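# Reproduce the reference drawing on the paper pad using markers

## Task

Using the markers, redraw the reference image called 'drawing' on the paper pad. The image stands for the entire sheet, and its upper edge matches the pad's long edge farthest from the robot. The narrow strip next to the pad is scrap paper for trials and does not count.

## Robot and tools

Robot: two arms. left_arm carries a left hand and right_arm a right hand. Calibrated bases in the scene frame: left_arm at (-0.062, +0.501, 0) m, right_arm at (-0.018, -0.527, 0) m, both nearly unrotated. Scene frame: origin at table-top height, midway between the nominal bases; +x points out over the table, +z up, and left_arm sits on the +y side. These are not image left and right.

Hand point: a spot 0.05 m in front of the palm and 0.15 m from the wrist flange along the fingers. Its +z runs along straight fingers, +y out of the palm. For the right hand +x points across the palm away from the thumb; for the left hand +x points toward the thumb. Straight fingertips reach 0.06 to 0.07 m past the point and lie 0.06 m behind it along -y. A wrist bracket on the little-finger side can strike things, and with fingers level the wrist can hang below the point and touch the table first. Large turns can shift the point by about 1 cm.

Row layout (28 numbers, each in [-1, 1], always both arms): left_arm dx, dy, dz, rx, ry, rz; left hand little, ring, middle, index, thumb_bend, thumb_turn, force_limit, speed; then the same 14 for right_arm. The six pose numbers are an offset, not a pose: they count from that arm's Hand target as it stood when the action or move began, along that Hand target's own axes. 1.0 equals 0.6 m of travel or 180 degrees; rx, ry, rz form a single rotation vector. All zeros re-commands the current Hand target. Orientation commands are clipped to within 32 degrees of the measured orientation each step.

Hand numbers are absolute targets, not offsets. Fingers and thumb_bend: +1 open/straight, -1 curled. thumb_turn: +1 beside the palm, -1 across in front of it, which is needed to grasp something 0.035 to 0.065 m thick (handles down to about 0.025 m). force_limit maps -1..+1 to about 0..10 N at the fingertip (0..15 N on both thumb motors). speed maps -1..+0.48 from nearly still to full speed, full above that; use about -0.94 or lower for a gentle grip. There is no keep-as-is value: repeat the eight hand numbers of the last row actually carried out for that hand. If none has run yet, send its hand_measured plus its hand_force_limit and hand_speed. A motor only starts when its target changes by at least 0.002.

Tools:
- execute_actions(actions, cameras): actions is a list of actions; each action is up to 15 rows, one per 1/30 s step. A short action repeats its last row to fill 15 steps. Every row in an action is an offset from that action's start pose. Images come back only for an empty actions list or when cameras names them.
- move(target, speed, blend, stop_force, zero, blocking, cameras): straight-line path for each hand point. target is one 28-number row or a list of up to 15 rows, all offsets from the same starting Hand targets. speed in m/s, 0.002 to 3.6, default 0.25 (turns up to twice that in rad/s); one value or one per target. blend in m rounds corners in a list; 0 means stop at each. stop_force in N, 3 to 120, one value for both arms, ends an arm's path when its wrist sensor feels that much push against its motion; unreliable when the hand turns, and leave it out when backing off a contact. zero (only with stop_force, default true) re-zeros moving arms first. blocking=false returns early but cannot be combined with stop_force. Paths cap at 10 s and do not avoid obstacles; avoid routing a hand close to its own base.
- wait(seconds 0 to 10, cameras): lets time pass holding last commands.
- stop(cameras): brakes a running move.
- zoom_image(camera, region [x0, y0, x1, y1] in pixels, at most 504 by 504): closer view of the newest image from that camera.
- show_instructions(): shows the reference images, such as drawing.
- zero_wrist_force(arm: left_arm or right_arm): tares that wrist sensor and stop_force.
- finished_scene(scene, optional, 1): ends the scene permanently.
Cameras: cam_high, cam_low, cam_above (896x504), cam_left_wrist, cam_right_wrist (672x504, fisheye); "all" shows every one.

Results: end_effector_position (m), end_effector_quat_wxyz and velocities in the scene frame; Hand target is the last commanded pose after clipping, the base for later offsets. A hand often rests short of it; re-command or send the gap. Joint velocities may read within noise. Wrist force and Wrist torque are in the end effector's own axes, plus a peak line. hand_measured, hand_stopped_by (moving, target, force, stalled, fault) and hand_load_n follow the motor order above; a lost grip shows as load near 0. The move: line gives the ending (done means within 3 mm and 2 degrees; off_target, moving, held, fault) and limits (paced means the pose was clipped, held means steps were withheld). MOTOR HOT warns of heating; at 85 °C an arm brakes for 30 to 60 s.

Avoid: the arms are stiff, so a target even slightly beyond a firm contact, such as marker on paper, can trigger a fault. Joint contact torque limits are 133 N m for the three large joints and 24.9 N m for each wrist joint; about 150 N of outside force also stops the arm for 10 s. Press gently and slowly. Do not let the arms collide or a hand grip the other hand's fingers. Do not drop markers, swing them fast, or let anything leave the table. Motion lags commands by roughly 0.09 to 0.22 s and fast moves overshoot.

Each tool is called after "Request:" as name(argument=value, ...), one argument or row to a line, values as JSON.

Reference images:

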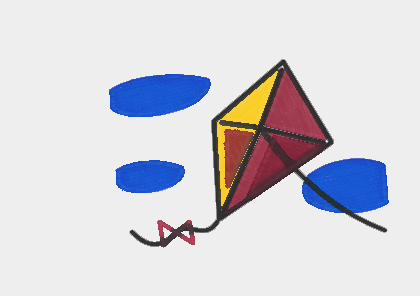

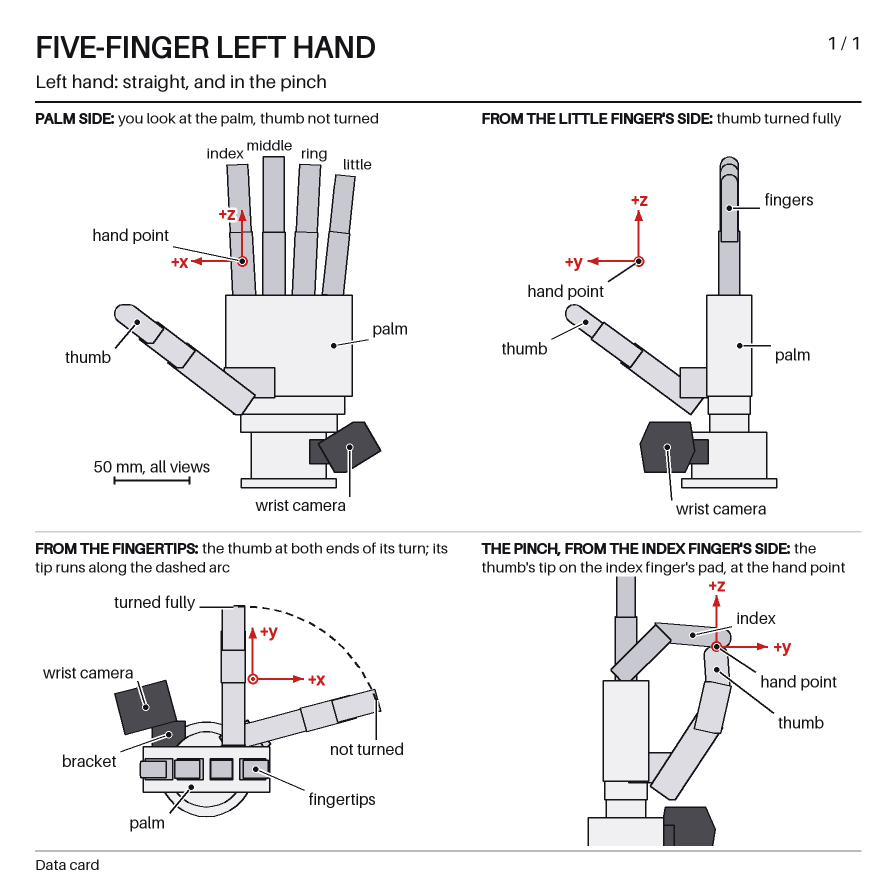

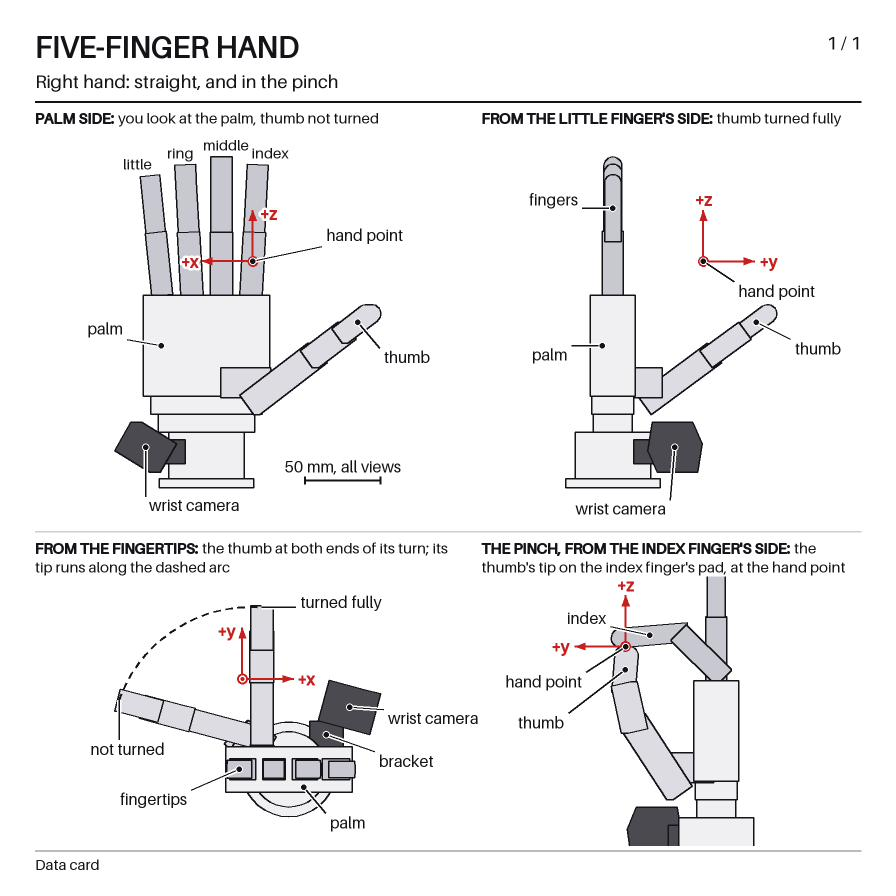

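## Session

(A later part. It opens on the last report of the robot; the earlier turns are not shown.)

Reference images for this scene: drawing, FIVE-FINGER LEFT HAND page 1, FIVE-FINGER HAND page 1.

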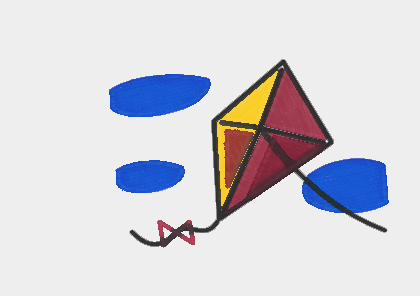

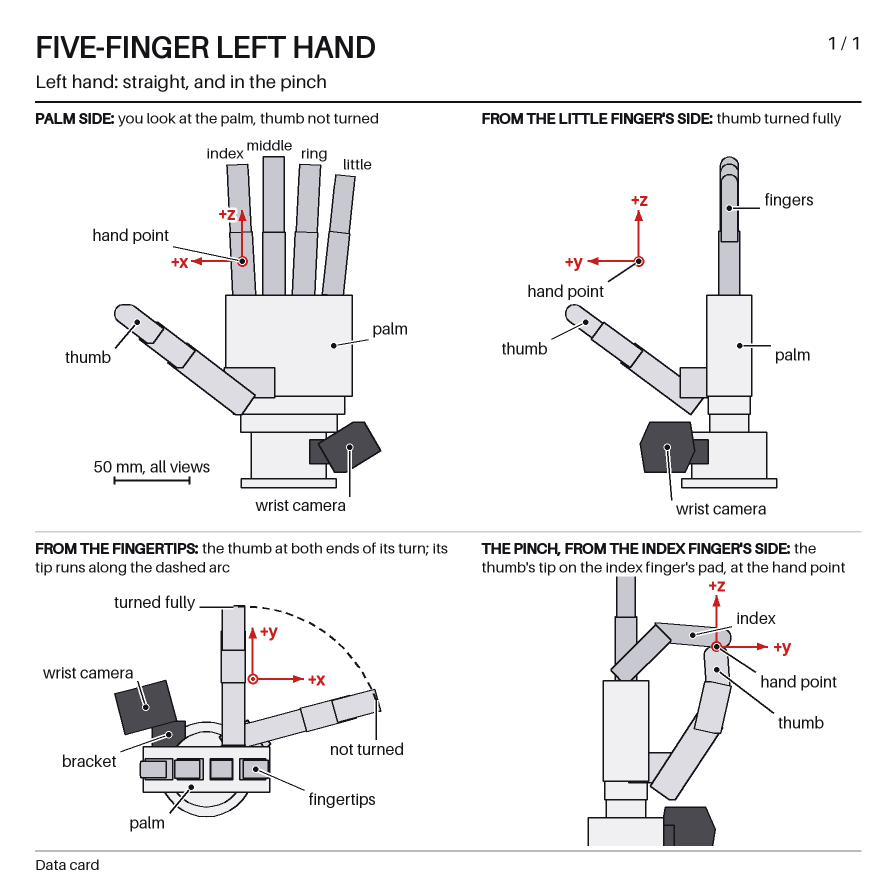

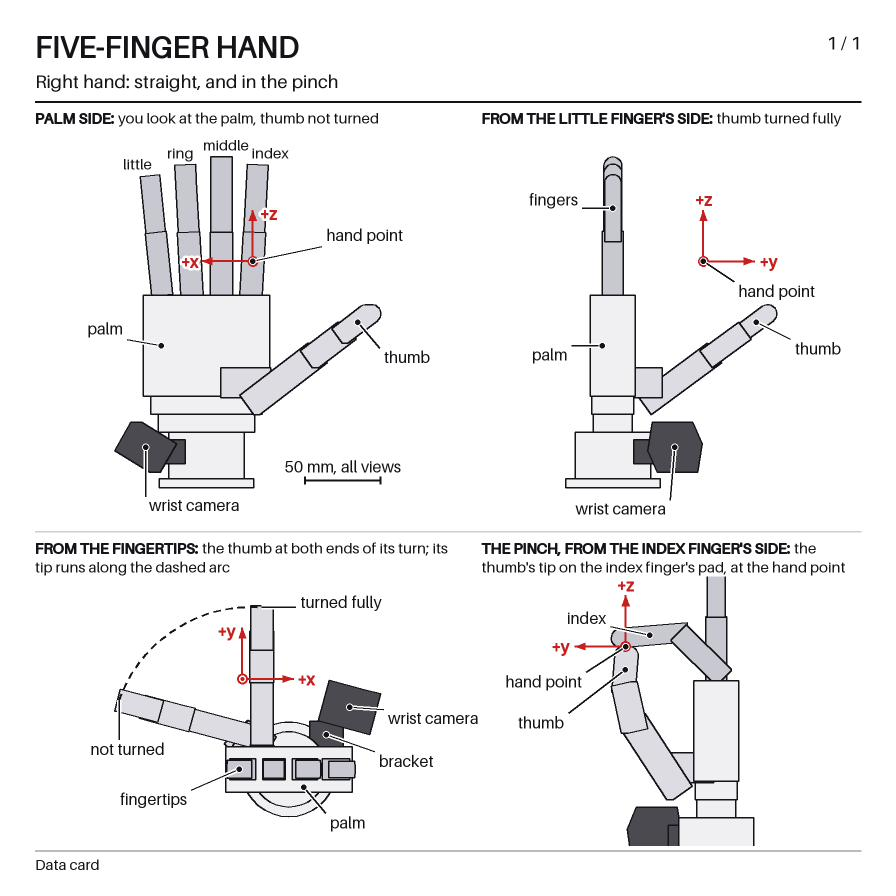

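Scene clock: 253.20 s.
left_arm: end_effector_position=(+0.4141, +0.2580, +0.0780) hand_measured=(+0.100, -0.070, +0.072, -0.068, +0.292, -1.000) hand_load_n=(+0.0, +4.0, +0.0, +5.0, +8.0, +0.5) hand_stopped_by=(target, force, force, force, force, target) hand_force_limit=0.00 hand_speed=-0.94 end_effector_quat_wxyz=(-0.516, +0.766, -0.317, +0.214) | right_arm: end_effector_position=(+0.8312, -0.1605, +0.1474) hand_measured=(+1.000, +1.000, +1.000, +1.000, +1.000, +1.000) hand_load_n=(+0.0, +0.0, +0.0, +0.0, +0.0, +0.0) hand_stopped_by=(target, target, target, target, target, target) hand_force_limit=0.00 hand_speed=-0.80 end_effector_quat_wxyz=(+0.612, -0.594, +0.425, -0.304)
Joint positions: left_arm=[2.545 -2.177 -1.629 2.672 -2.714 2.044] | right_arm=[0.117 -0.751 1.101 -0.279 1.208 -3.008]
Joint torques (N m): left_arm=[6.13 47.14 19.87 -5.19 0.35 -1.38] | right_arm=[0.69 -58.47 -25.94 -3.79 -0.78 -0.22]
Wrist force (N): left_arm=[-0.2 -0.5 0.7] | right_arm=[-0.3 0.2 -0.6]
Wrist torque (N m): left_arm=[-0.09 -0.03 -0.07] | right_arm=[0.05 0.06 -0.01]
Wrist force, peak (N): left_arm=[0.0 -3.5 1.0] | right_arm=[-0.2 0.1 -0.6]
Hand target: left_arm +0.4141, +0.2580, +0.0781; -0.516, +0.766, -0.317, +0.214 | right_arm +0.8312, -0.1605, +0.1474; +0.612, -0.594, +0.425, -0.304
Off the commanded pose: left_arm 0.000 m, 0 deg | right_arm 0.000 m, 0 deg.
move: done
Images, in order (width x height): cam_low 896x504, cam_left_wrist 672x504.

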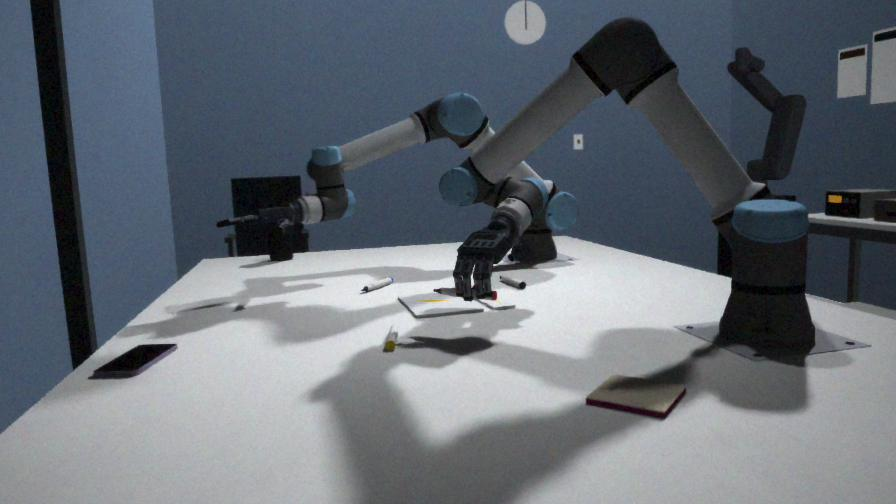

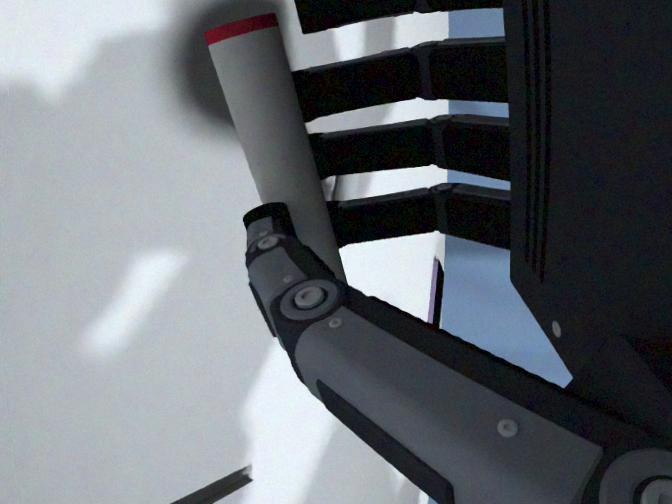

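Request:
move(
  target=[
    [0,-0.1854,-0.075,0,0,0,-0.3,-0.3,-0.28,-0.3,0.15,-1,-0.4,-0.94,0,0,0,0,0,0,1,1,1,1,1,1,0,-0.8],
    [0.2792,0.127,-0.4565,0.2449,0.1428,0.5399,-0.3,-0.3,-0.28,-0.3,0.15,-1,-0.4,-0.94,0,0,0,0,0,0,1,1,1,1,1,1,0,-0.8],
  ],
  speed=0.25,
  blend=[0.04,0],
  cameras=["cam_low","cam_above","cam_high"],
)

Request:
zoom_image(
  camera="cam_low",
  region=[400, 180, 560, 310],
)

Scene clock: 258.93 s.
left_arm: end_effector_position=(+0.3327, -0.0601, +0.1105) hand_measured=(-0.164, -0.070, -0.056, -0.068, +0.292, -1.000) hand_load_n=(+3.0, +0.0, +1.5, +5.5, +10.0, +2.0) hand_stopped_by=(force, force, force, force, force, target) hand_force_limit=-0.40 hand_speed=-0.94 end_effector_quat_wxyz=(+0.643, -0.001, +0.766, +0.000) | right_arm: end_effector_position=(+0.8312, -0.1605, +0.1474) hand_measured=(+1.000, +1.000, +1.000, +1.000, +1.000, +1.000) hand_load_n=(+0.0, +0.0, +0.0, +0.0, +0.0, -0.5) hand_stopped_by=(target, target, target, target, target, target) hand_force_limit=0.00 hand_speed=-0.80 end_effector_quat_wxyz=(+0.612, -0.594, +0.425, -0.304)
Joint positions: left_arm=[2.022 -2.394 -1.209 3.221 -2.659 4.369] | right_arm=[0.117 -0.751 1.101 -0.279 1.208 -3.008]
Joint torques (N m): left_arm=[-10.43 39.3 24.16 -3.29 1.71 1.62] | right_arm=[0.08 -59.57 -27.07 -3.71 -0.69 -0.28]
Wrist force (N): left_arm=[-1.3 -0.6 -0.2] | right_arm=[0.1 0.2 -0.5]
Wrist torque (N m): left_arm=[-0.15 0.06 -0.18] | right_arm=[0.05 0.00 0.01]
Wrist force, peak (N): left_arm=[-0.3 -1.7 0.3] | right_arm=[0.1 0.0 -0.7]
Hand target: left_arm +0.3327, -0.0602, +0.1105; +0.643, +0.000, +0.766, +0.000 | right_arm +0.8312, -0.1605, +0.1474; +0.612, -0.594, +0.425, -0.304
Off the commanded pose: left_arm 0.000 m, 0 deg | right_arm 0.000 m, 0 deg.
move: done
Images, in order (width x height): cam_high 896x504, cam_low 896x504, cam_above 896x504.

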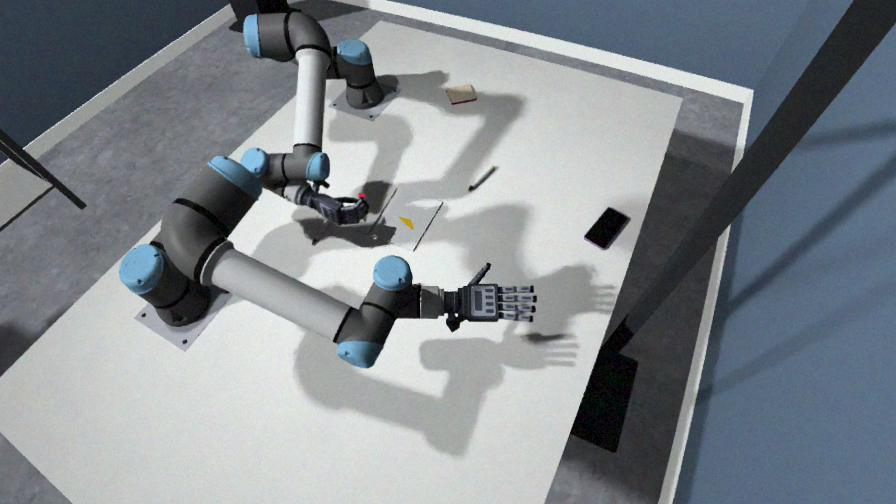

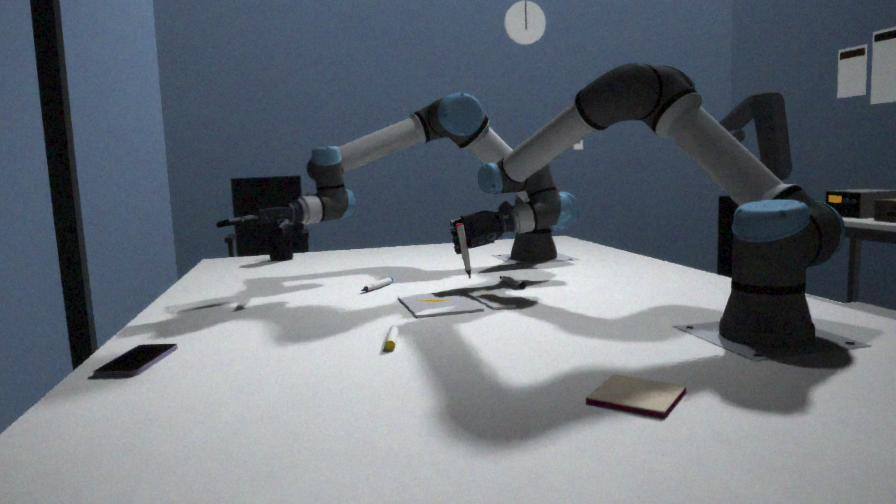

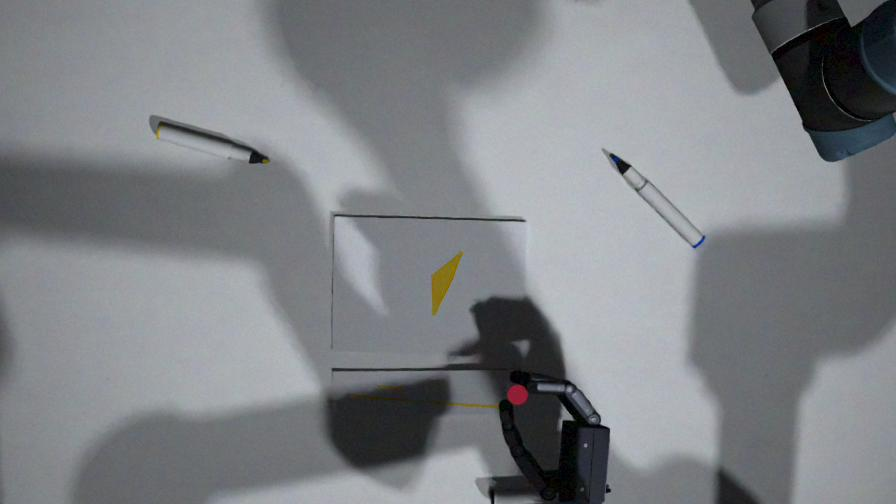

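Scaled by 3.150 from the camera's 896x504 image, which has a finer 1280x720 frame.

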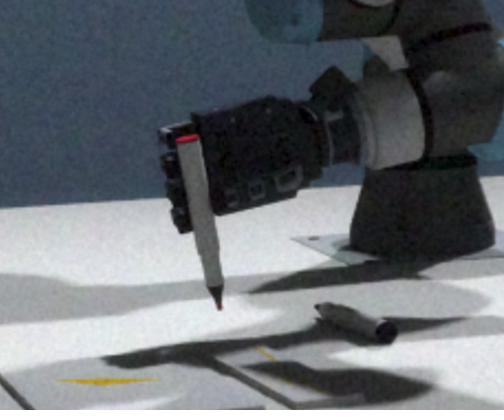

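Request:
move(
  target=[0.0164,0,0.0029,0,0,0,-0.3,-0.29,-0.28,-0.3,0.15,-1,-0.4,-0.94,0,0,0,0,0,0,1,1,1,1,1,1,0,-0.8],
  speed=0.1,
)

Request:
move(
  target=[0.05,0,0.0088,0,0,0,-0.3,-0.29,-0.28,-0.3,0.15,-1,-0.4,-0.94,0,0,0,0,0,0,1,1,1,1,1,1,0,-0.8],
  speed=0.008,
  stop_force=3,
)

Scene clock: 260.03 s.
left_arm: end_effector_position=(+0.3327, -0.0602, +0.1005) hand_measured=(-0.164, -0.080, -0.056, -0.068, +0.292, -1.000) hand_load_n=(+1.5, +3.5, +1.5, +5.5, +10.5, +2.5) hand_stopped_by=(force, force, force, force, force, target) hand_force_limit=-0.40 hand_speed=-0.94 end_effector_quat_wxyz=(+0.643, -0.001, +0.766, +0.000) | right_arm: end_effector_position=(+0.8312, -0.1605, +0.1474) hand_measured=(+1.000, +1.000, +1.000, +1.000, +1.000, +1.000) hand_load_n=(-0.5, +0.0, +0.0, +0.0, +0.0, -0.5) hand_stopped_by=(target, target, target, target, target, target) hand_force_limit=0.00 hand_speed=-0.80 end_effector_quat_wxyz=(+0.612, -0.594, +0.425, -0.304)
Joint positions: left_arm=[2.022 -2.406 -1.216 3.239 -2.659 4.369] | right_arm=[0.117 -0.751 1.101 -0.279 1.208 -3.008]
Joint torques (N m): left_arm=[-10.5 39.59 9.81 2.7 1.27 0.24] | right_arm=[0.33 -59.4 -27.07 -3.79 -0.76 -0.32]
Wrist force (N): left_arm=[-1.2 -0.5 -0.2] | right_arm=[-0.1 0.1 -0.3]
Wrist torque (N m): left_arm=[-0.15 0.05 -0.17] | right_arm=[0.02 0.03 -0.01]
Wrist force, peak (N): left_arm=[-1.3 -0.8 -0.6] | right_arm=[-0.3 0.0 -0.7]
Hand target: left_arm +0.3327, -0.0602, +0.1005; +0.643, +0.000, +0.766, +0.000 | right_arm +0.8312, -0.1605, +0.1474; +0.612, -0.594, +0.425, -0.304
Off the commanded pose: left_arm 0.000 m, 0 deg | right_arm 0.000 m, 0 deg.
move: done

Scene clock: 264.00 s.
left_arm: end_effector_position=(+0.3327, -0.0602, +0.0784) hand_measured=(-0.164, -0.080, -0.056, -0.068, +0.294, -1.000) hand_load_n=(+1.0, +4.0, +1.0, +5.0, +10.5, +1.0) hand_stopped_by=(force, force, force, force, force, target) hand_force_limit=-0.40 hand_speed=-0.94 end_effector_quat_wxyz=(+0.643, +0.000, +0.766, +0.000) | right_arm: end_effector_position=(+0.8312, -0.1605, +0.1474) hand_measured=(+1.000, +1.000, +1.000, +1.000, +1.000, +1.000) hand_load_n=(+0.0, +0.0, +0.0, +0.0, +0.0, +0.0) hand_stopped_by=(target, target, target, target, target, target) hand_force_limit=0.00 hand_speed=-0.80 end_effector_quat_wxyz=(+0.612, -0.594, +0.425, -0.304)
Joint positions: left_arm=[2.022 -2.432 -1.229 3.279 -2.659 4.369] | right_arm=[0.117 -0.751 1.101 -0.279 1.208 -3.008]
Joint torques (N m): left_arm=[-10.79 56.93 22.42 -3.27 -0.89 0.99] | right_arm=[-0.42 -58.37 -27.26 -3.62 -0.73 -0.32]
Wrist force (N): left_arm=[-3.7 -0.3 -0.4] | right_arm=[-0.1 0.1 -0.5]
Wrist torque (N m): left_arm=[-0.16 0.01 -0.12] | right_arm=[0.05 0.03 0.00]
Wrist force, peak (N): left_arm=[-5.8 -0.5 -0.3] | right_arm=[-0.2 0.3 -0.6]
Hand target: left_arm +0.3327, -0.0602, +0.0784; +0.643, +0.000, +0.766, +0.000 (not the last commanded pose) | right_arm +0.8312, -0.1605, +0.1474; +0.612, -0.594, +0.425, -0.304
Off the commanded pose: left_arm 0.008 m, 0 deg | right_arm 0.000 m, 0 deg.
move: contact (left_arm)

Request:
move(
  target=[
    [0,0.1,0,0,0,0,-0.3,-0.29,-0.28,-0.3,0.15,-1,-0.4,-0.94,0,0,0,0,0,0,1,1,1,1,1,1,0,-0.8],
    [0.00064,0.1,-0.00361,0,0,0,-0.3,-0.29,-0.28,-0.3,0.15,-1,-0.4,-0.94,0,0,0,0,0,0,1,1,1,1,1,1,0,-0.8],
    [0.00064,0,-0.00361,0,0,0,-0.3,-0.29,-0.28,-0.3,0.15,-1,-0.4,-0.94,0,0,0,0,0,0,1,1,1,1,1,1,0,-0.8],
    [0.00064,0.05,-0.00361,0,0,0,-0.3,-0.29,-0.28,-0.3,0.15,-1,-0.4,-0.94,0,0,0,0,0,0,1,1,1,1,1,1,0,-0.8],
  ],
  speed=0.05,
)

Request:
move(
  target=[
    [-0.0493,0,-0.0087,0,0,0,-0.3,-0.29,-0.28,-0.3,0.15,-1,-0.4,-0.94,0,0,0,0,0,0,1,1,1,1,1,1,0,-0.8],
    [-0.08,0.3,-0.2,0,0,0,-0.3,-0.29,-0.28,-0.3,0.15,-1,-0.4,-0.94,0,0,0,0,0,0,1,1,1,1,1,1,0,-0.8],
  ],
  speed=[0.1,0.3],
  blend=[0.01,0],
  cameras=["cam_above"],
)

Request:
zoom_image(
  camera="cam_above",
  region=[420, 350, 540, 430],
)

Scene clock: 268.90 s.
left_arm: end_effector_position=(+0.3305, -0.0302, +0.0783) hand_measured=(-0.164, -0.080, -0.056, -0.068, +0.294, -1.000) hand_load_n=(+1.0, +4.5, +1.5, +5.5, +10.0, +1.0) hand_stopped_by=(force, force, force, force, force, target) hand_force_limit=-0.40 hand_speed=-0.94 end_effector_quat_wxyz=(+0.643, +0.000, +0.766, +0.000) | right_arm: end_effector_position=(+0.8312, -0.1605, +0.1474) hand_measured=(+1.000, +1.000, +1.000, +1.000, +1.000, +1.000) hand_load_n=(+0.0, +0.0, +0.0, +0.0, +0.0, -0.5) hand_stopped_by=(target, target, target, target, target, target) hand_force_limit=0.00 hand_speed=-0.80 end_effector_quat_wxyz=(+0.612, -0.594, +0.425, -0.304)
Joint positions: left_arm=[2.041 -2.366 -1.356 3.352 -2.641 4.384] | right_arm=[0.117 -0.751 1.101 -0.279 1.208 -3.008]
Joint torques (N m): left_arm=[10.86 54.17 7.34 2.38 1.72 1.35] | right_arm=[0.67 -58.54 -26.21 -3.9 -0.66 -0.31]
Wrist force (N): left_arm=[-2.8 -1.3 -0.5] | right_arm=[0.0 0.0 -0.7]
Wrist torque (N m): left_arm=[-0.20 0.04 -0.20] | right_arm=[0.03 0.02 0.00]
Wrist force, peak (N): left_arm=[-3.8 -1.4 -0.6] | right_arm=[0.1 0.2 -0.8]
Hand target: left_arm +0.3305, -0.0302, +0.0783; +0.643, +0.000, +0.766, +0.000 | right_arm +0.8312, -0.1605, +0.1474; +0.612, -0.594, +0.425, -0.304
Off the commanded pose: left_arm 0.000 m, 0 deg | right_arm 0.000 m, 0 deg.
move: done

Scene clock: 270.53 s.
left_arm: end_effector_position=(+0.2206, +0.1498, +0.1461) hand_measured=(-0.164, -0.080, -0.056, -0.068, +0.294, -1.000) hand_load_n=(+0.5, +4.0, +1.5, +5.5, +10.0, +1.0) hand_stopped_by=(force, force, force, force, force, target) hand_force_limit=-0.40 hand_speed=-0.94 end_effector_quat_wxyz=(+0.643, +0.000, +0.766, +0.000) | right_arm: end_effector_position=(+0.8312, -0.1605, +0.1474) hand_measured=(+1.000, +1.000, +1.000, +1.000, +1.000, +1.000) hand_load_n=(+0.0, +0.0, +0.0, +0.0, +0.0, -0.5) hand_stopped_by=(target, target, target, target, target, target) hand_force_limit=0.00 hand_speed=-0.80 end_effector_quat_wxyz=(+0.612, -0.594, +0.425, -0.304)
Joint positions: left_arm=[2 -1.886 -1.963 3.45 -2.68 4.35] | right_arm=[0.117 -0.751 1.101 -0.279 1.208 -3.008]
Joint torques (N m): left_arm=[-10.22 36.29 7.08 2.24 -3.24 1.48] | right_arm=[-0.56 -58.74 -27.02 -3.77 -0.6 -0.32]
Wrist force (N): left_arm=[-1.2 -0.8 -0.2] | right_arm=[0.1 -0.1 -0.4]
Wrist torque (N m): left_arm=[-0.19 0.01 -0.16] | right_arm=[0.01 0.00 0.01]
Wrist force, peak (N): left_arm=[-2.6 -1.4 -0.7] | right_arm=[0.1 -0.2 -0.7]
Hand target: left_arm +0.2206, +0.1499, +0.1462; +0.643, +0.000, +0.766, +0.000 | right_arm +0.8312, -0.1605, +0.1474; +0.612, -0.594, +0.425, -0.304
Off the commanded pose: left_arm 0.000 m, 0 deg | right_arm 0.000 m, 0 deg.
move: done
Images, in order (width x height): cam_above 896x504.

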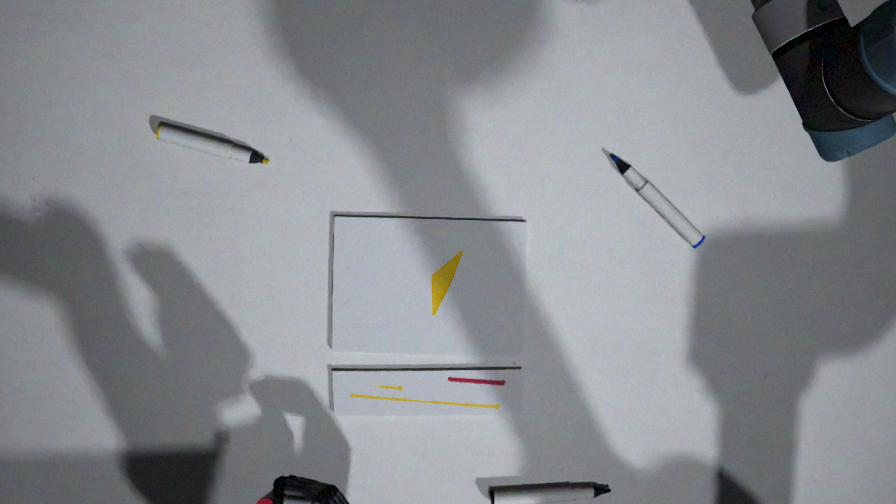

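Scaled by 4.200 from the camera's 896x504 image, which has a finer 1280x720 frame.

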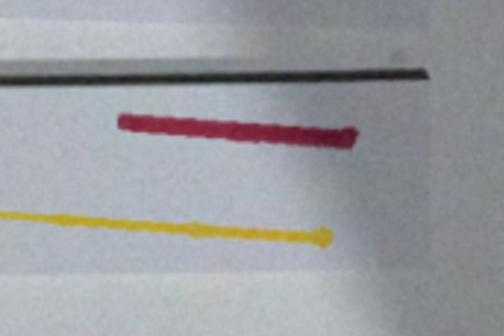

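Request:
move(
  target=[0.02173,-0.2575,0.43173,0,0,0,-0.3,-0.29,-0.28,-0.3,0.15,-1,-0.4,-0.94,0,0,0,0,0,0,1,1,1,1,1,1,0,-0.8],
  speed=0.25,
)

Request:
move(
  target=[
    [0.01642,0,0.00289,0,0,0,-0.3,-0.29,-0.28,-0.3,0.15,-1,-0.4,-0.94,0,0,0,0,0,0,1,1,1,1,1,1,0,-0.8],
    [0.02662,-0.0396,-0.05502,0,0,0,-0.3,-0.29,-0.28,-0.3,0.15,-1,-0.4,-0.94,0,0,0,0,0,0,1,1,1,1,1,1,0,-0.8],
    [0.03738,0.04151,-0.11606,0,0,0,-0.3,-0.29,-0.28,-0.3,0.15,-1,-0.4,-0.94,0,0,0,0,0,0,1,1,1,1,1,1,0,-0.8],
    [0.02548,0.0134,-0.04852,0,0,0,-0.3,-0.29,-0.28,-0.3,0.15,-1,-0.4,-0.94,0,0,0,0,0,0,1,1,1,1,1,1,0,-0.8],
    [0.01642,0,0.00289,0,0,0,-0.3,-0.29,-0.28,-0.3,0.15,-1,-0.4,-0.94,0,0,0,0,0,0,1,1,1,1,1,1,0,-0.8],
  ],
  speed=[0.03,0.05,0.05,0.05,0.05],
)

Scene clock: 280.10 s.
left_arm: end_effector_position=(+0.4735, -0.0047, +0.0887) hand_measured=(-0.164, -0.080, -0.056, -0.068, +0.294, -1.000) hand_load_n=(+0.5, +4.0, +1.5, +5.5, +10.5, +1.0) hand_stopped_by=(force, force, force, force, force, target) hand_force_limit=-0.40 hand_speed=-0.94 end_effector_quat_wxyz=(+0.643, +0.000, +0.766, +0.000) | right_arm: end_effector_position=(+0.8312, -0.1605, +0.1474) hand_measured=(+1.000, +1.000, +1.000, +1.000, +1.000, +1.000) hand_load_n=(+0.0, +0.0, +0.0, +0.0, +0.0, +0.0) hand_stopped_by=(target, target, target, target, target, target) hand_force_limit=0.00 hand_speed=-0.80 end_effector_quat_wxyz=(+0.612, -0.594, +0.425, -0.304)
Joint positions: left_arm=[2.261 -2.387 -1.274 3.393 -2.432 4.505] | right_arm=[0.117 -0.751 1.101 -0.279 1.208 -3.008]
Joint torques (N m): left_arm=[10.65 39.85 24.53 -2.7 -2.94 -1.42] | right_arm=[-0.03 -58.68 -26.48 -3.73 -0.7 -0.4]
Wrist force (N): left_arm=[-1.1 -0.7 -0.1] | right_arm=[0.1 -0.1 -0.6]
Wrist torque (N m): left_arm=[-0.16 0.01 -0.03] | right_arm=[0.02 0.00 0.00]
Wrist force, peak (N): left_arm=[-1.5 0.1 -1.5] | right_arm=[-0.1 0.0 -0.8]
Hand target: left_arm +0.4735, -0.0047, +0.0887; +0.643, +0.000, +0.766, +0.000 | right_arm +0.8312, -0.1605, +0.1474; +0.612, -0.594, +0.425, -0.304
Off the commanded pose: left_arm 0.000 m, 0 deg | right_arm 0.000 m, 0 deg.
move: done

Scene clock: 285.67 s.
left_arm: end_effector_position=(+0.4735, -0.0047, +0.0787) hand_measured=(-0.164, -0.080, -0.056, -0.068, +0.294, -1.000) hand_load_n=(+1.0, +4.0, +1.5, +5.0, +10.5, +0.5) hand_stopped_by=(force, force, force, force, force, target) hand_force_limit=-0.40 hand_speed=-0.94 end_effector_quat_wxyz=(+0.643, +0.000, +0.766, +0.000) | right_arm: end_effector_position=(+0.8312, -0.1605, +0.1474) hand_measured=(+1.000, +1.000, +1.000, +1.000, +1.000, +1.000) hand_load_n=(+0.0, +0.0, -0.5, +0.0, +0.0, +0.0) hand_stopped_by=(target, target, target, target, target, target) hand_force_limit=0.00 hand_speed=-0.80 end_effector_quat_wxyz=(+0.612, -0.594, +0.425, -0.304)
Joint positions: left_arm=[2.261 -2.4 -1.28 3.411 -2.432 4.505] | right_arm=[0.117 -0.751 1.101 -0.279 1.208 -3.008]
Joint torques (N m): left_arm=[10.9 38.89 23.53 -2.86 1.94 1.36] | right_arm=[0.34 -57.77 -26.55 -3.63 -0.73 -0.22]
Wrist force (N): left_arm=[-1.7 -0.7 -0.5] | right_arm=[0.0 0.2 -0.5]
Wrist torque (N m): left_arm=[-0.16 0.03 -0.14] | right_arm=[0.05 0.01 0.01]
Wrist force, peak (N): left_arm=[-2.6 -1.0 -0.1] | right_arm=[-0.3 -0.1 -0.8]
Hand target: left_arm +0.4735, -0.0047, +0.0787; +0.643, +0.000, +0.766, +0.000 | right_arm +0.8312, -0.1605, +0.1474; +0.612, -0.594, +0.425, -0.304
Off the commanded pose: left_arm 0.000 m, 0 deg | right_arm 0.000 m, 0 deg.
move: done

Request:
move(
  target=[
    [0.00179,-0.00194,-0.00822,0,0,0,-0.3,-0.29,-0.28,-0.3,0.15,-1,-0.4,-0.94,0,0,0,0,0,0,1,1,1,1,1,1,0,-0.8],
    [0.01971,0.03438,-0.10989,0,0,0,-0.3,-0.29,-0.28,-0.3,0.15,-1,-0.4,-0.94,0,0,0,0,0,0,1,1,1,1,1,1,0,-0.8],
    [0.0189,0.02832,-0.10532,0,0,0,-0.3,-0.29,-0.28,-0.3,0.15,-1,-0.4,-0.94,0,0,0,0,0,0,1,1,1,1,1,1,0,-0.8],
    [0.00254,-0.00486,-0.01246,0,0,0,-0.3,-0.29,-0.28,-0.3,0.15,-1,-0.4,-0.94,0,0,0,0,0,0,1,1,1,1,1,1,0,-0.8],
    [0.00328,-0.00775,-0.0167,0,0,0,-0.3,-0.29,-0.28,-0.3,0.15,-1,-0.4,-0.94,0,0,0,0,0,0,1,1,1,1,1,1,0,-0.8],
    [0.0181,0.02227,-0.10076,0,0,0,-0.3,-0.29,-0.28,-0.3,0.15,-1,-0.4,-0.94,0,0,0,0,0,0,1,1,1,1,1,1,0,-0.8],
    [0.01729,0.01622,-0.09619,0,0,0,-0.3,-0.29,-0.28,-0.3,0.15,-1,-0.4,-0.94,0,0,0,0,0,0,1,1,1,1,1,1,0,-0.8],
    [0.00403,-0.01065,-0.02096,0,0,0,-0.3,-0.29,-0.28,-0.3,0.15,-1,-0.4,-0.94,0,0,0,0,0,0,1,1,1,1,1,1,0,-0.8],
    [0.00478,-0.01354,-0.0252,0,0,0,-0.3,-0.29,-0.28,-0.3,0.15,-1,-0.4,-0.94,0,0,0,0,0,0,1,1,1,1,1,1,0,-0.8],
    [0.01649,0.01019,-0.09164,0,0,0,-0.3,-0.29,-0.28,-0.3,0.15,-1,-0.4,-0.94,0,0,0,0,0,0,1,1,1,1,1,1,0,-0.8],
  ],
  speed=0.05,
)

Request:
move(
  target=[
    [-0.00081,-0.00607,0.00457,0,0,0,-0.3,-0.29,-0.28,-0.3,0.15,-1,-0.4,-0.94,0,0,0,0,0,0,1,1,1,1,1,1,0,-0.8],
    [-0.01096,-0.02666,0.06222,0,0,0,-0.3,-0.29,-0.28,-0.3,0.15,-1,-0.4,-0.94,0,0,0,0,0,0,1,1,1,1,1,1,0,-0.8],
    [-0.01022,-0.02956,0.05798,0,0,0,-0.3,-0.29,-0.28,-0.3,0.15,-1,-0.4,-0.94,0,0,0,0,0,0,1,1,1,1,1,1,0,-0.8],
    [-0.00161,-0.01211,0.00913,0,0,0,-0.3,-0.29,-0.28,-0.3,0.15,-1,-0.4,-0.94,0,0,0,0,0,0,1,1,1,1,1,1,0,-0.8],
    [-0.00241,-0.01816,0.0137,0,0,0,-0.3,-0.29,-0.28,-0.3,0.15,-1,-0.4,-0.94,0,0,0,0,0,0,1,1,1,1,1,1,0,-0.8],
    [-0.00947,-0.03245,0.05372,0,0,0,-0.3,-0.29,-0.28,-0.3,0.15,-1,-0.4,-0.94,0,0,0,0,0,0,1,1,1,1,1,1,0,-0.8],
    [-0.00872,-0.03535,0.04948,0,0,0,-0.3,-0.29,-0.28,-0.3,0.15,-1,-0.4,-0.94,0,0,0,0,0,0,1,1,1,1,1,1,0,-0.8],
    [-0.00322,-0.0242,0.01825,0,0,0,-0.3,-0.29,-0.28,-0.3,0.15,-1,-0.4,-0.94,0,0,0,0,0,0,1,1,1,1,1,1,0,-0.8],
    [-0.00402,-0.03026,0.02282,0,0,0,-0.3,-0.29,-0.28,-0.3,0.15,-1,-0.4,-0.94,0,0,0,0,0,0,1,1,1,1,1,1,0,-0.8],
    [-0.00797,-0.03826,0.04525,0,0,0,-0.3,-0.29,-0.28,-0.3,0.15,-1,-0.4,-0.94,0,0,0,0,0,0,1,1,1,1,1,1,0,-0.8],
    [-0.00723,-0.04117,0.04102,0,0,0,-0.3,-0.29,-0.28,-0.3,0.15,-1,-0.4,-0.94,0,0,0,0,0,0,1,1,1,1,1,1,0,-0.8],
    [-0.00483,-0.03631,0.02739,0,0,0,-0.3,-0.29,-0.28,-0.3,0.15,-1,-0.4,-0.94,0,0,0,0,0,0,1,1,1,1,1,1,0,-0.8],
    [-0.00563,-0.04236,0.03194,0,0,0,-0.3,-0.29,-0.28,-0.3,0.15,-1,-0.4,-0.94,0,0,0,0,0,0,1,1,1,1,1,1,0,-0.8],
    [-0.00648,-0.04407,0.03677,0,0,0,-0.3,-0.29,-0.28,-0.3,0.15,-1,-0.4,-0.94,0,0,0,0,0,0,1,1,1,1,1,1,0,-0.8],
    [-0.05578,-0.04407,0.02807,0,0,0,-0.3,-0.29,-0.28,-0.3,0.15,-1,-0.4,-0.94,0,0,0,0,0,0,1,1,1,1,1,1,0,-0.8],
  ],
  speed=0.06,
)

Request:
move(
  target=[-0.04,0.4,-0.25,0,0,0,-0.3,-0.29,-0.28,-0.3,0.15,-1,-0.4,-0.94,0,0,0,0,0,0,1,1,1,1,1,1,0,-0.8],
  speed=0.3,
  cameras=["cam_above"],
)

Request:
zoom_image(
  camera="cam_above",
  region=[405, 230, 505, 325],
)

Request:
zoom_image(
  camera="cam_above",
  region=[320, 200, 540, 365],
)

Scene clock: 296.83 s.
left_arm: end_effector_position=(+0.4177, +0.0014, +0.0784) hand_measured=(-0.164, -0.080, -0.056, -0.068, +0.294, -1.000) hand_load_n=(+0.5, +3.5, +1.5, +6.0, +9.5, +1.0) hand_stopped_by=(force, force, force, force, force, target) hand_force_limit=-0.40 hand_speed=-0.94 end_effector_quat_wxyz=(+0.643, +0.000, +0.766, +0.000) | right_arm: end_effector_position=(+0.8312, -0.1605, +0.1474) hand_measured=(+1.000, +1.000, +1.000, +1.000, +1.000, +1.000) hand_load_n=(+0.0, +0.0, +0.0, +0.0, +0.0, -0.5) hand_stopped_by=(target, target, target, target, target, target) hand_force_limit=0.00 hand_speed=-0.80 end_effector_quat_wxyz=(+0.612, -0.594, +0.425, -0.304)
Joint positions: left_arm=[2.194 -2.344 -1.39 3.442 -2.496 4.475] | right_arm=[0.117 -0.751 1.101 -0.279 1.208 -3.008]
Joint torques (N m): left_arm=[-10.65 53.92 7.53 2.9 -3.03 -1.39] | right_arm=[0.12 -58.53 -27.66 -3.62 -0.83 -0.27]
Wrist force (N): left_arm=[-2.9 -0.7 -0.2] | right_arm=[0.1 -0.1 -0.6]
Wrist torque (N m): left_arm=[-0.13 -0.07 -0.02] | right_arm=[0.02 0.01 0.00]
Wrist force, peak (N): left_arm=[-4.6 -0.8 0.3] | right_arm=[-0.1 0.1 -0.9]
Hand target: left_arm +0.4176, +0.0014, +0.0784; +0.643, +0.000, +0.766, +0.000 | right_arm +0.8312, -0.1605, +0.1474; +0.612, -0.594, +0.425, -0.304
Off the commanded pose: left_arm 0.000 m, 0 deg | right_arm 0.000 m, 0 deg.
move: done

Scene clock: 304.40 s.
left_arm: end_effector_position=(+0.4400, -0.0250, +0.1084) hand_measured=(-0.164, -0.080, -0.056, -0.068, +0.294, -1.000) hand_load_n=(+0.5, +4.0, +1.5, +5.5, +10.0, +1.0) hand_stopped_by=(force, force, force, force, force, target) hand_force_limit=-0.40 hand_speed=-0.94 end_effector_quat_wxyz=(+0.643, +0.000, +0.766, +0.000) | right_arm: end_effector_position=(+0.8312, -0.1605, +0.1474) hand_measured=(+1.000, +1.000, +1.000, +1.000, +1.000, +1.000) hand_load_n=(+0.0, +0.0, +0.0, +0.0, +0.0, -0.5) hand_stopped_by=(target, target, target, target, target, target) hand_force_limit=0.00 hand_speed=-0.80 end_effector_quat_wxyz=(+0.612, -0.594, +0.425, -0.304)
Joint positions: left_arm=[2.198 -2.378 -1.237 3.324 -2.492 4.477] | right_arm=[0.117 -0.751 1.101 -0.279 1.208 -3.008]
Joint torques (N m): left_arm=[10.32 56.89 24.35 -2.87 0.97 -1.41] | right_arm=[0.66 -58.47 -27.22 -3.73 -0.77 -0.29]
Wrist force (N): left_arm=[-1.1 -0.7 -0.4] | right_arm=[-0.2 0.1 -0.4]
Wrist torque (N m): left_arm=[-0.16 0.00 -0.15] | right_arm=[0.03 0.04 -0.01]
Wrist force, peak (N): left_arm=[-4.4 -1.0 0.9] | right_arm=[-0.2 0.0 -0.8]
Hand target: left_arm +0.4400, -0.0250, +0.1085; +0.643, +0.000, +0.766, +0.000 | right_arm +0.8312, -0.1605, +0.1474; +0.612, -0.594, +0.425, -0.304
Off the commanded pose: left_arm 0.000 m, 0 deg | right_arm 0.000 m, 0 deg.
move: done

Scene clock: 306.03 s.
left_arm: end_effector_position=(+0.2964, +0.2150, +0.1578) hand_measured=(-0.164, -0.080, -0.056, -0.068, +0.294, -1.000) hand_load_n=(+0.5, +4.0, +1.5, +5.5, +10.0, +1.0) hand_stopped_by=(force, force, force, force, force, target) hand_force_limit=-0.40 hand_speed=-0.94 end_effector_quat_wxyz=(+0.643, +0.000, +0.766, +0.000) | right_arm: end_effector_position=(+0.8312, -0.1605, +0.1474) hand_measured=(+1.000, +1.000, +1.000, +1.000, +1.000, +1.000) hand_load_n=(+0.0, +0.0, +0.0, +0.0, +0.0, +0.0) hand_stopped_by=(target, target, target, target, target, target) hand_force_limit=0.00 hand_speed=-0.80 end_effector_quat_wxyz=(+0.612, -0.594, +0.425, -0.304)
Joint positions: left_arm=[2.271 -1.731 -2.116 3.581 -2.422 4.509] | right_arm=[0.117 -0.751 1.101 -0.279 1.208 -3.008]
Joint torques (N m): left_arm=[10.82 30.61 8.01 3.14 1.96 1.55] | right_arm=[-0.6 -57.99 -27.86 -3.66 -0.79 -0.24]
Wrist force (N): left_arm=[-0.9 -0.7 -0.3] | right_arm=[-0.1 0.0 -0.6]
Wrist torque (N m): left_arm=[-0.16 -0.01 -0.12] | right_arm=[0.02 0.04 -0.01]
Wrist force, peak (N): left_arm=[-1.2 -1.8 0.4] | right_arm=[-0.1 0.1 -0.7]
Hand target: left_arm +0.2964, +0.2151, +0.1578; +0.643, +0.000, +0.766, +0.000 | right_arm +0.8312, -0.1605, +0.1474; +0.612, -0.594, +0.425, -0.304
Off the commanded pose: left_arm 0.000 m, 0 deg | right_arm 0.000 m, 0 deg.
move: done
Images, in order (width x height): cam_above 896x504.

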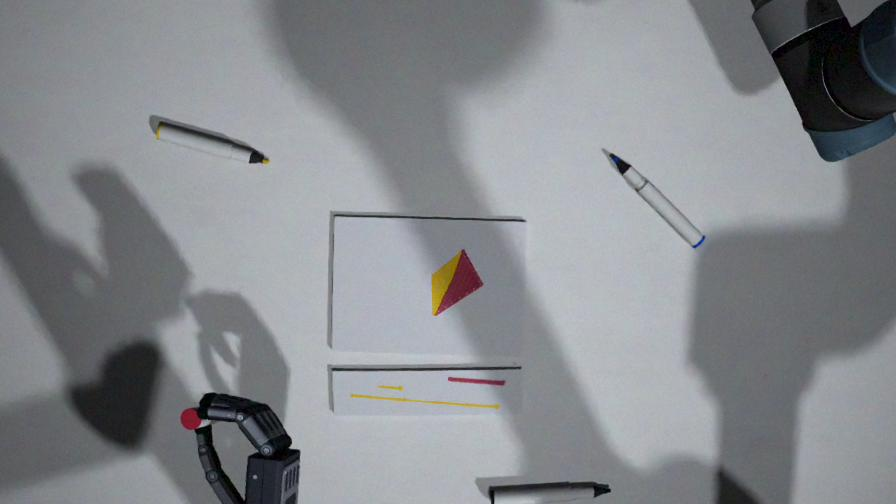

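Scaled by 5.040 from the camera's 896x504 image, which has a finer 1280x720 frame.

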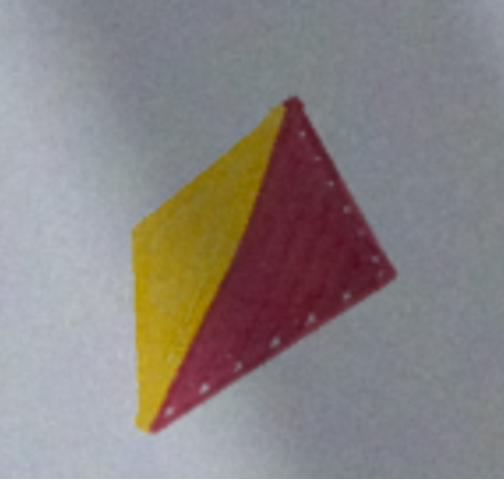

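Scaled by 2.291 from the camera's 896x504 image, which has a finer 1280x720 frame.

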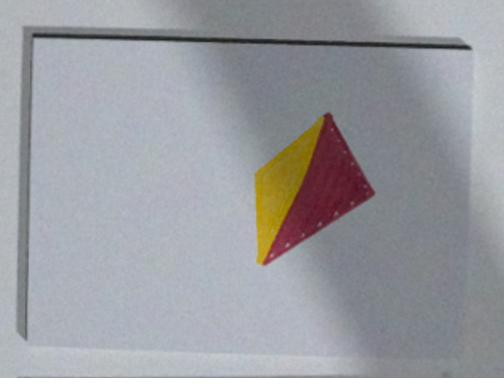

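Request:
move(
  target=[0.06395,-0.36872,0.30368,0,0,0,-0.3,-0.29,-0.28,-0.3,0.15,-1,-0.4,-0.94,0,0,0,0,0,0,1,1,1,1,1,1,0,-0.8],
  speed=0.25,
)

Request:
move(
  target=[
    [0.01642,0,0.00289,0,0,0,-0.3,-0.29,-0.28,-0.3,0.15,-1,-0.4,-0.94,0,0,0,0,0,0,1,1,1,1,1,1,0,-0.8],
    [0.02529,-0.03339,-0.04741,0,0,0,-0.3,-0.29,-0.28,-0.3,0.15,-1,-0.4,-0.94,0,0,0,0,0,0,1,1,1,1,1,1,0,-0.8],
    [0.0346,0.03673,-0.10027,0,0,0,-0.3,-0.29,-0.28,-0.3,0.15,-1,-0.4,-0.94,0,0,0,0,0,0,1,1,1,1,1,1,0,-0.8],
    [0.02475,0.03673,-0.10201,0,0,0,-0.3,-0.29,-0.28,-0.3,0.15,-1,-0.4,-0.94,0,0,0,0,0,0,1,1,1,1,1,1,0,-0.8],
    [0.01831,-0.00572,-0.06546,0,0,0,-0.3,-0.29,-0.28,-0.3,0.15,-1,-0.4,-0.94,0,0,0,0,0,0,1,1,1,1,1,1,0,-0.8],
    [0.02816,-0.00572,-0.06372,0,0,0,-0.3,-0.29,-0.28,-0.3,0.15,-1,-0.4,-0.94,0,0,0,0,0,0,1,1,1,1,1,1,0,-0.8],
    [0.02832,-0.01077,-0.06461,0,0,0,-0.3,-0.29,-0.28,-0.3,0.15,-1,-0.4,-0.94,0,0,0,0,0,0,1,1,1,1,1,1,0,-0.8],
    [0.02775,-0.01561,-0.0614,0,0,0,-0.3,-0.29,-0.28,-0.3,0.15,-1,-0.4,-0.94,0,0,0,0,0,0,1,1,1,1,1,1,0,-0.8],
    [0.02744,-0.00216,-0.05963,0,0,0,-0.3,-0.29,-0.28,-0.3,0.15,-1,-0.4,-0.94,0,0,0,0,0,0,1,1,1,1,1,1,0,-0.8],
    [0.02666,0.00141,-0.05521,0,0,0,-0.3,-0.29,-0.28,-0.3,0.15,-1,-0.4,-0.94,0,0,0,0,0,0,1,1,1,1,1,1,0,-0.8],
    [0.02721,-0.02128,-0.05831,0,0,0,-0.3,-0.29,-0.28,-0.3,0.15,-1,-0.4,-0.94,0,0,0,0,0,0,1,1,1,1,1,1,0,-0.8],
    [0.02663,-0.02695,-0.05506,0,0,0,-0.3,-0.29,-0.28,-0.3,0.15,-1,-0.4,-0.94,0,0,0,0,0,0,1,1,1,1,1,1,0,-0.8],
    [0.02588,0.00499,-0.0508,0,0,0,-0.3,-0.29,-0.28,-0.3,0.15,-1,-0.4,-0.94,0,0,0,0,0,0,1,1,1,1,1,1,0,-0.8],
    [0.0251,0.00856,-0.04638,0,0,0,-0.3,-0.29,-0.28,-0.3,0.15,-1,-0.4,-0.94,0,0,0,0,0,0,1,1,1,1,1,1,0,-0.8],
    [0.02592,-0.03174,-0.05103,0,0,0,-0.3,-0.29,-0.28,-0.3,0.15,-1,-0.4,-0.94,0,0,0,0,0,0,1,1,1,1,1,1,0,-0.8],
  ],
  speed=0.06,
)

Scene clock: 311.57 s.
left_arm: end_effector_position=(+0.4692, -0.0062, +0.0888) hand_measured=(-0.164, -0.080, -0.056, -0.068, +0.294, -1.000) hand_load_n=(+0.5, +4.0, +1.5, +6.0, +10.0, +1.0) hand_stopped_by=(force, force, force, force, force, target) hand_force_limit=-0.40 hand_speed=-0.94 end_effector_quat_wxyz=(+0.643, +0.000, +0.766, +0.000) | right_arm: end_effector_position=(+0.8312, -0.1605, +0.1474) hand_measured=(+1.000, +1.000, +1.000, +1.000, +1.000, +1.000) hand_load_n=(+0.0, +0.0, +0.0, +0.0, +0.5, +0.0) hand_stopped_by=(target, target, target, target, target, target) hand_force_limit=0.00 hand_speed=-0.80 end_effector_quat_wxyz=(+0.612, -0.594, +0.425, -0.304)
Joint positions: left_arm=[2.254 -2.387 -1.276 3.391 -2.439 4.502] | right_arm=[0.117 -0.751 1.101 -0.279 1.208 -3.008]
Joint torques (N m): left_arm=[-10.4 38.05 25.2 -2.63 -2.88 -1.32] | right_arm=[-0.59 -58.85 -27.04 -3.81 -0.65 -0.35]
Wrist force (N): left_arm=[-0.9 -0.7 -0.2] | right_arm=[0.0 -0.1 -0.5]
Wrist torque (N m): left_arm=[-0.15 -0.03 -0.01] | right_arm=[0.02 0.02 0.00]
Wrist force, peak (N): left_arm=[-1.0 -1.6 0.6] | right_arm=[-0.1 0.1 -0.8]
Hand target: left_arm +0.4693, -0.0062, +0.0888; +0.643, +0.000, +0.766, +0.000 | right_arm +0.8312, -0.1605, +0.1474; +0.612, -0.594, +0.425, -0.304
Off the commanded pose: left_arm 0.000 m, 0 deg | right_arm 0.000 m, 0 deg.
move: done

Scene clock: 319.63 s.
left_arm: end_effector_position=(+0.4364, -0.0253, +0.0788) hand_measured=(-0.164, -0.080, -0.056, -0.068, +0.294, -1.000) hand_load_n=(+0.5, +4.0, +1.5, +5.5, +10.0, +1.0) hand_stopped_by=(force, force, force, force, force, target) hand_force_limit=-0.40 hand_speed=-0.94 end_effector_quat_wxyz=(+0.643, +0.000, +0.766, +0.000) | right_arm: end_effector_position=(+0.8312, -0.1605, +0.1474) hand_measured=(+1.000, +1.000, +1.000, +1.000, +1.000, +1.000) hand_load_n=(+0.0, -0.5, +0.0, +0.0, +0.0, +0.0) hand_stopped_by=(target, target, target, target, target, target) hand_force_limit=0.00 hand_speed=-0.80 end_effector_quat_wxyz=(+0.612, -0.594, +0.425, -0.304)
Joint positions: left_arm=[2.193 -2.411 -1.261 3.379 -2.497 4.475] | right_arm=[0.117 -0.751 1.101 -0.279 1.208 -3.008]
Joint torques (N m): left_arm=[-10.36 39.86 23.66 -2.61 -2.97 -1.44] | right_arm=[-0.16 -58 -27.49 -3.96 -0.71 -0.36]
Wrist force (N): left_arm=[-1.4 -0.5 -0.6] | right_arm=[-0.2 -0.1 -0.6]
Wrist torque (N m): left_arm=[-0.12 0.00 -0.05] | right_arm=[0.02 0.05 -0.01]
Wrist force, peak (N): left_arm=[-1.9 -1.1 -0.5] | right_arm=[-0.2 0.1 -0.8]
Hand target: left_arm +0.4364, -0.0253, +0.0788; +0.643, +0.000, +0.766, +0.000 | right_arm +0.8312, -0.1605, +0.1474; +0.612, -0.594, +0.425, -0.304
Off the commanded pose: left_arm 0.000 m, 0 deg | right_arm 0.000 m, 0 deg.
move: done

Request:
move(
  target=[
    [-0.0328,0,-0.0058,0,0,0,-0.3,-0.29,-0.28,-0.3,0.15,-1,-0.4,-0.94,0,0,0,0,0,0,1,1,1,1,1,1,0,-0.8],
    [-0.06,0.4,-0.25,0,0,0,-0.3,-0.29,-0.28,-0.3,0.15,-1,-0.4,-0.94,0,0,0,0,0,0,1,1,1,1,1,1,0,-0.8],
  ],
  speed=[0.1,0.3],
  blend=[0.01,0],
  cameras=["cam_above"],
)

Request:
zoom_image(
  camera="cam_above",
  region=[405, 230, 505, 325],
)

Scene clock: 324.27 s.
left_arm: end_effector_position=(+0.2949, +0.2147, +0.1399) hand_measured=(-0.164, -0.080, -0.056, -0.068, +0.294, -1.000) hand_load_n=(+0.5, +4.0, +1.5, +6.0, +10.0, +1.0) hand_stopped_by=(force, force, force, force, force, target) hand_force_limit=-0.40 hand_speed=-0.94 end_effector_quat_wxyz=(+0.643, +0.000, +0.766, +0.000) | right_arm: end_effector_position=(+0.8312, -0.1605, +0.1474) hand_measured=(+1.000, +1.000, +1.000, +1.000, +1.000, +1.000) hand_load_n=(+0.0, +0.0, +0.0, +0.0, +0.0, -0.5) hand_stopped_by=(target, target, target, target, target, target) hand_force_limit=0.00 hand_speed=-0.80 end_effector_quat_wxyz=(+0.612, -0.594, +0.425, -0.304)
Joint positions: left_arm=[2.267 -1.764 -2.136 3.633 -2.426 4.507] | right_arm=[0.117 -0.751 1.101 -0.279 1.208 -3.008]
Joint torques (N m): left_arm=[11.22 31.52 6.21 3.06 1.99 1.54] | right_arm=[-0.71 -58.36 -27.49 -3.84 -0.86 -0.24]
Wrist force (N): left_arm=[-1.3 -0.9 -0.2] | right_arm=[-0.2 0.0 -0.6]
Wrist torque (N m): left_arm=[-0.19 0.06 -0.16] | right_arm=[0.03 0.05 -0.01]
Wrist force, peak (N): left_arm=[-1.3 -2.2 -0.4] | right_arm=[-0.1 0.1 -0.8]
Hand target: left_arm +0.2949, +0.2148, +0.1399; +0.643, +0.000, +0.766, +0.000 | right_arm +0.8312, -0.1605, +0.1474; +0.612, -0.594, +0.425, -0.304
Off the commanded pose: left_arm 0.000 m, 0 deg | right_arm 0.000 m, 0 deg.
move: done
Images, in order (width x height): cam_above 896x504.

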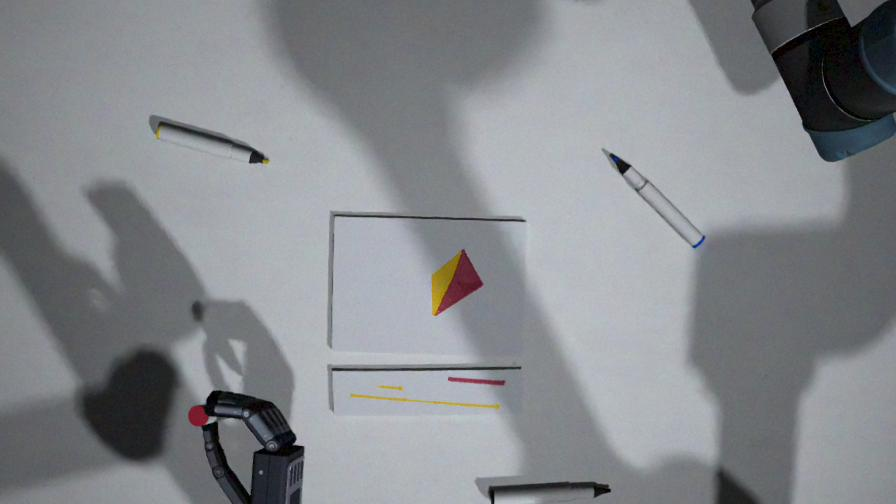

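Scaled by 5.040 from the camera's 896x504 image, which has a finer 1280x720 frame.

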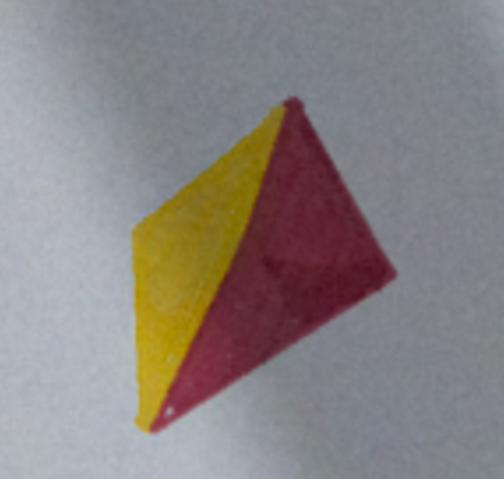

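Request:
zoom_image(
  camera="cam_above",
  region=[440, 245, 490, 305],
)

Scaled by 8.400 from the camera's 896x504 image, which has a finer 1280x720 frame.

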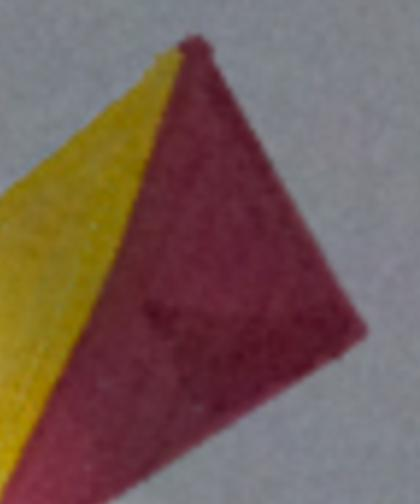

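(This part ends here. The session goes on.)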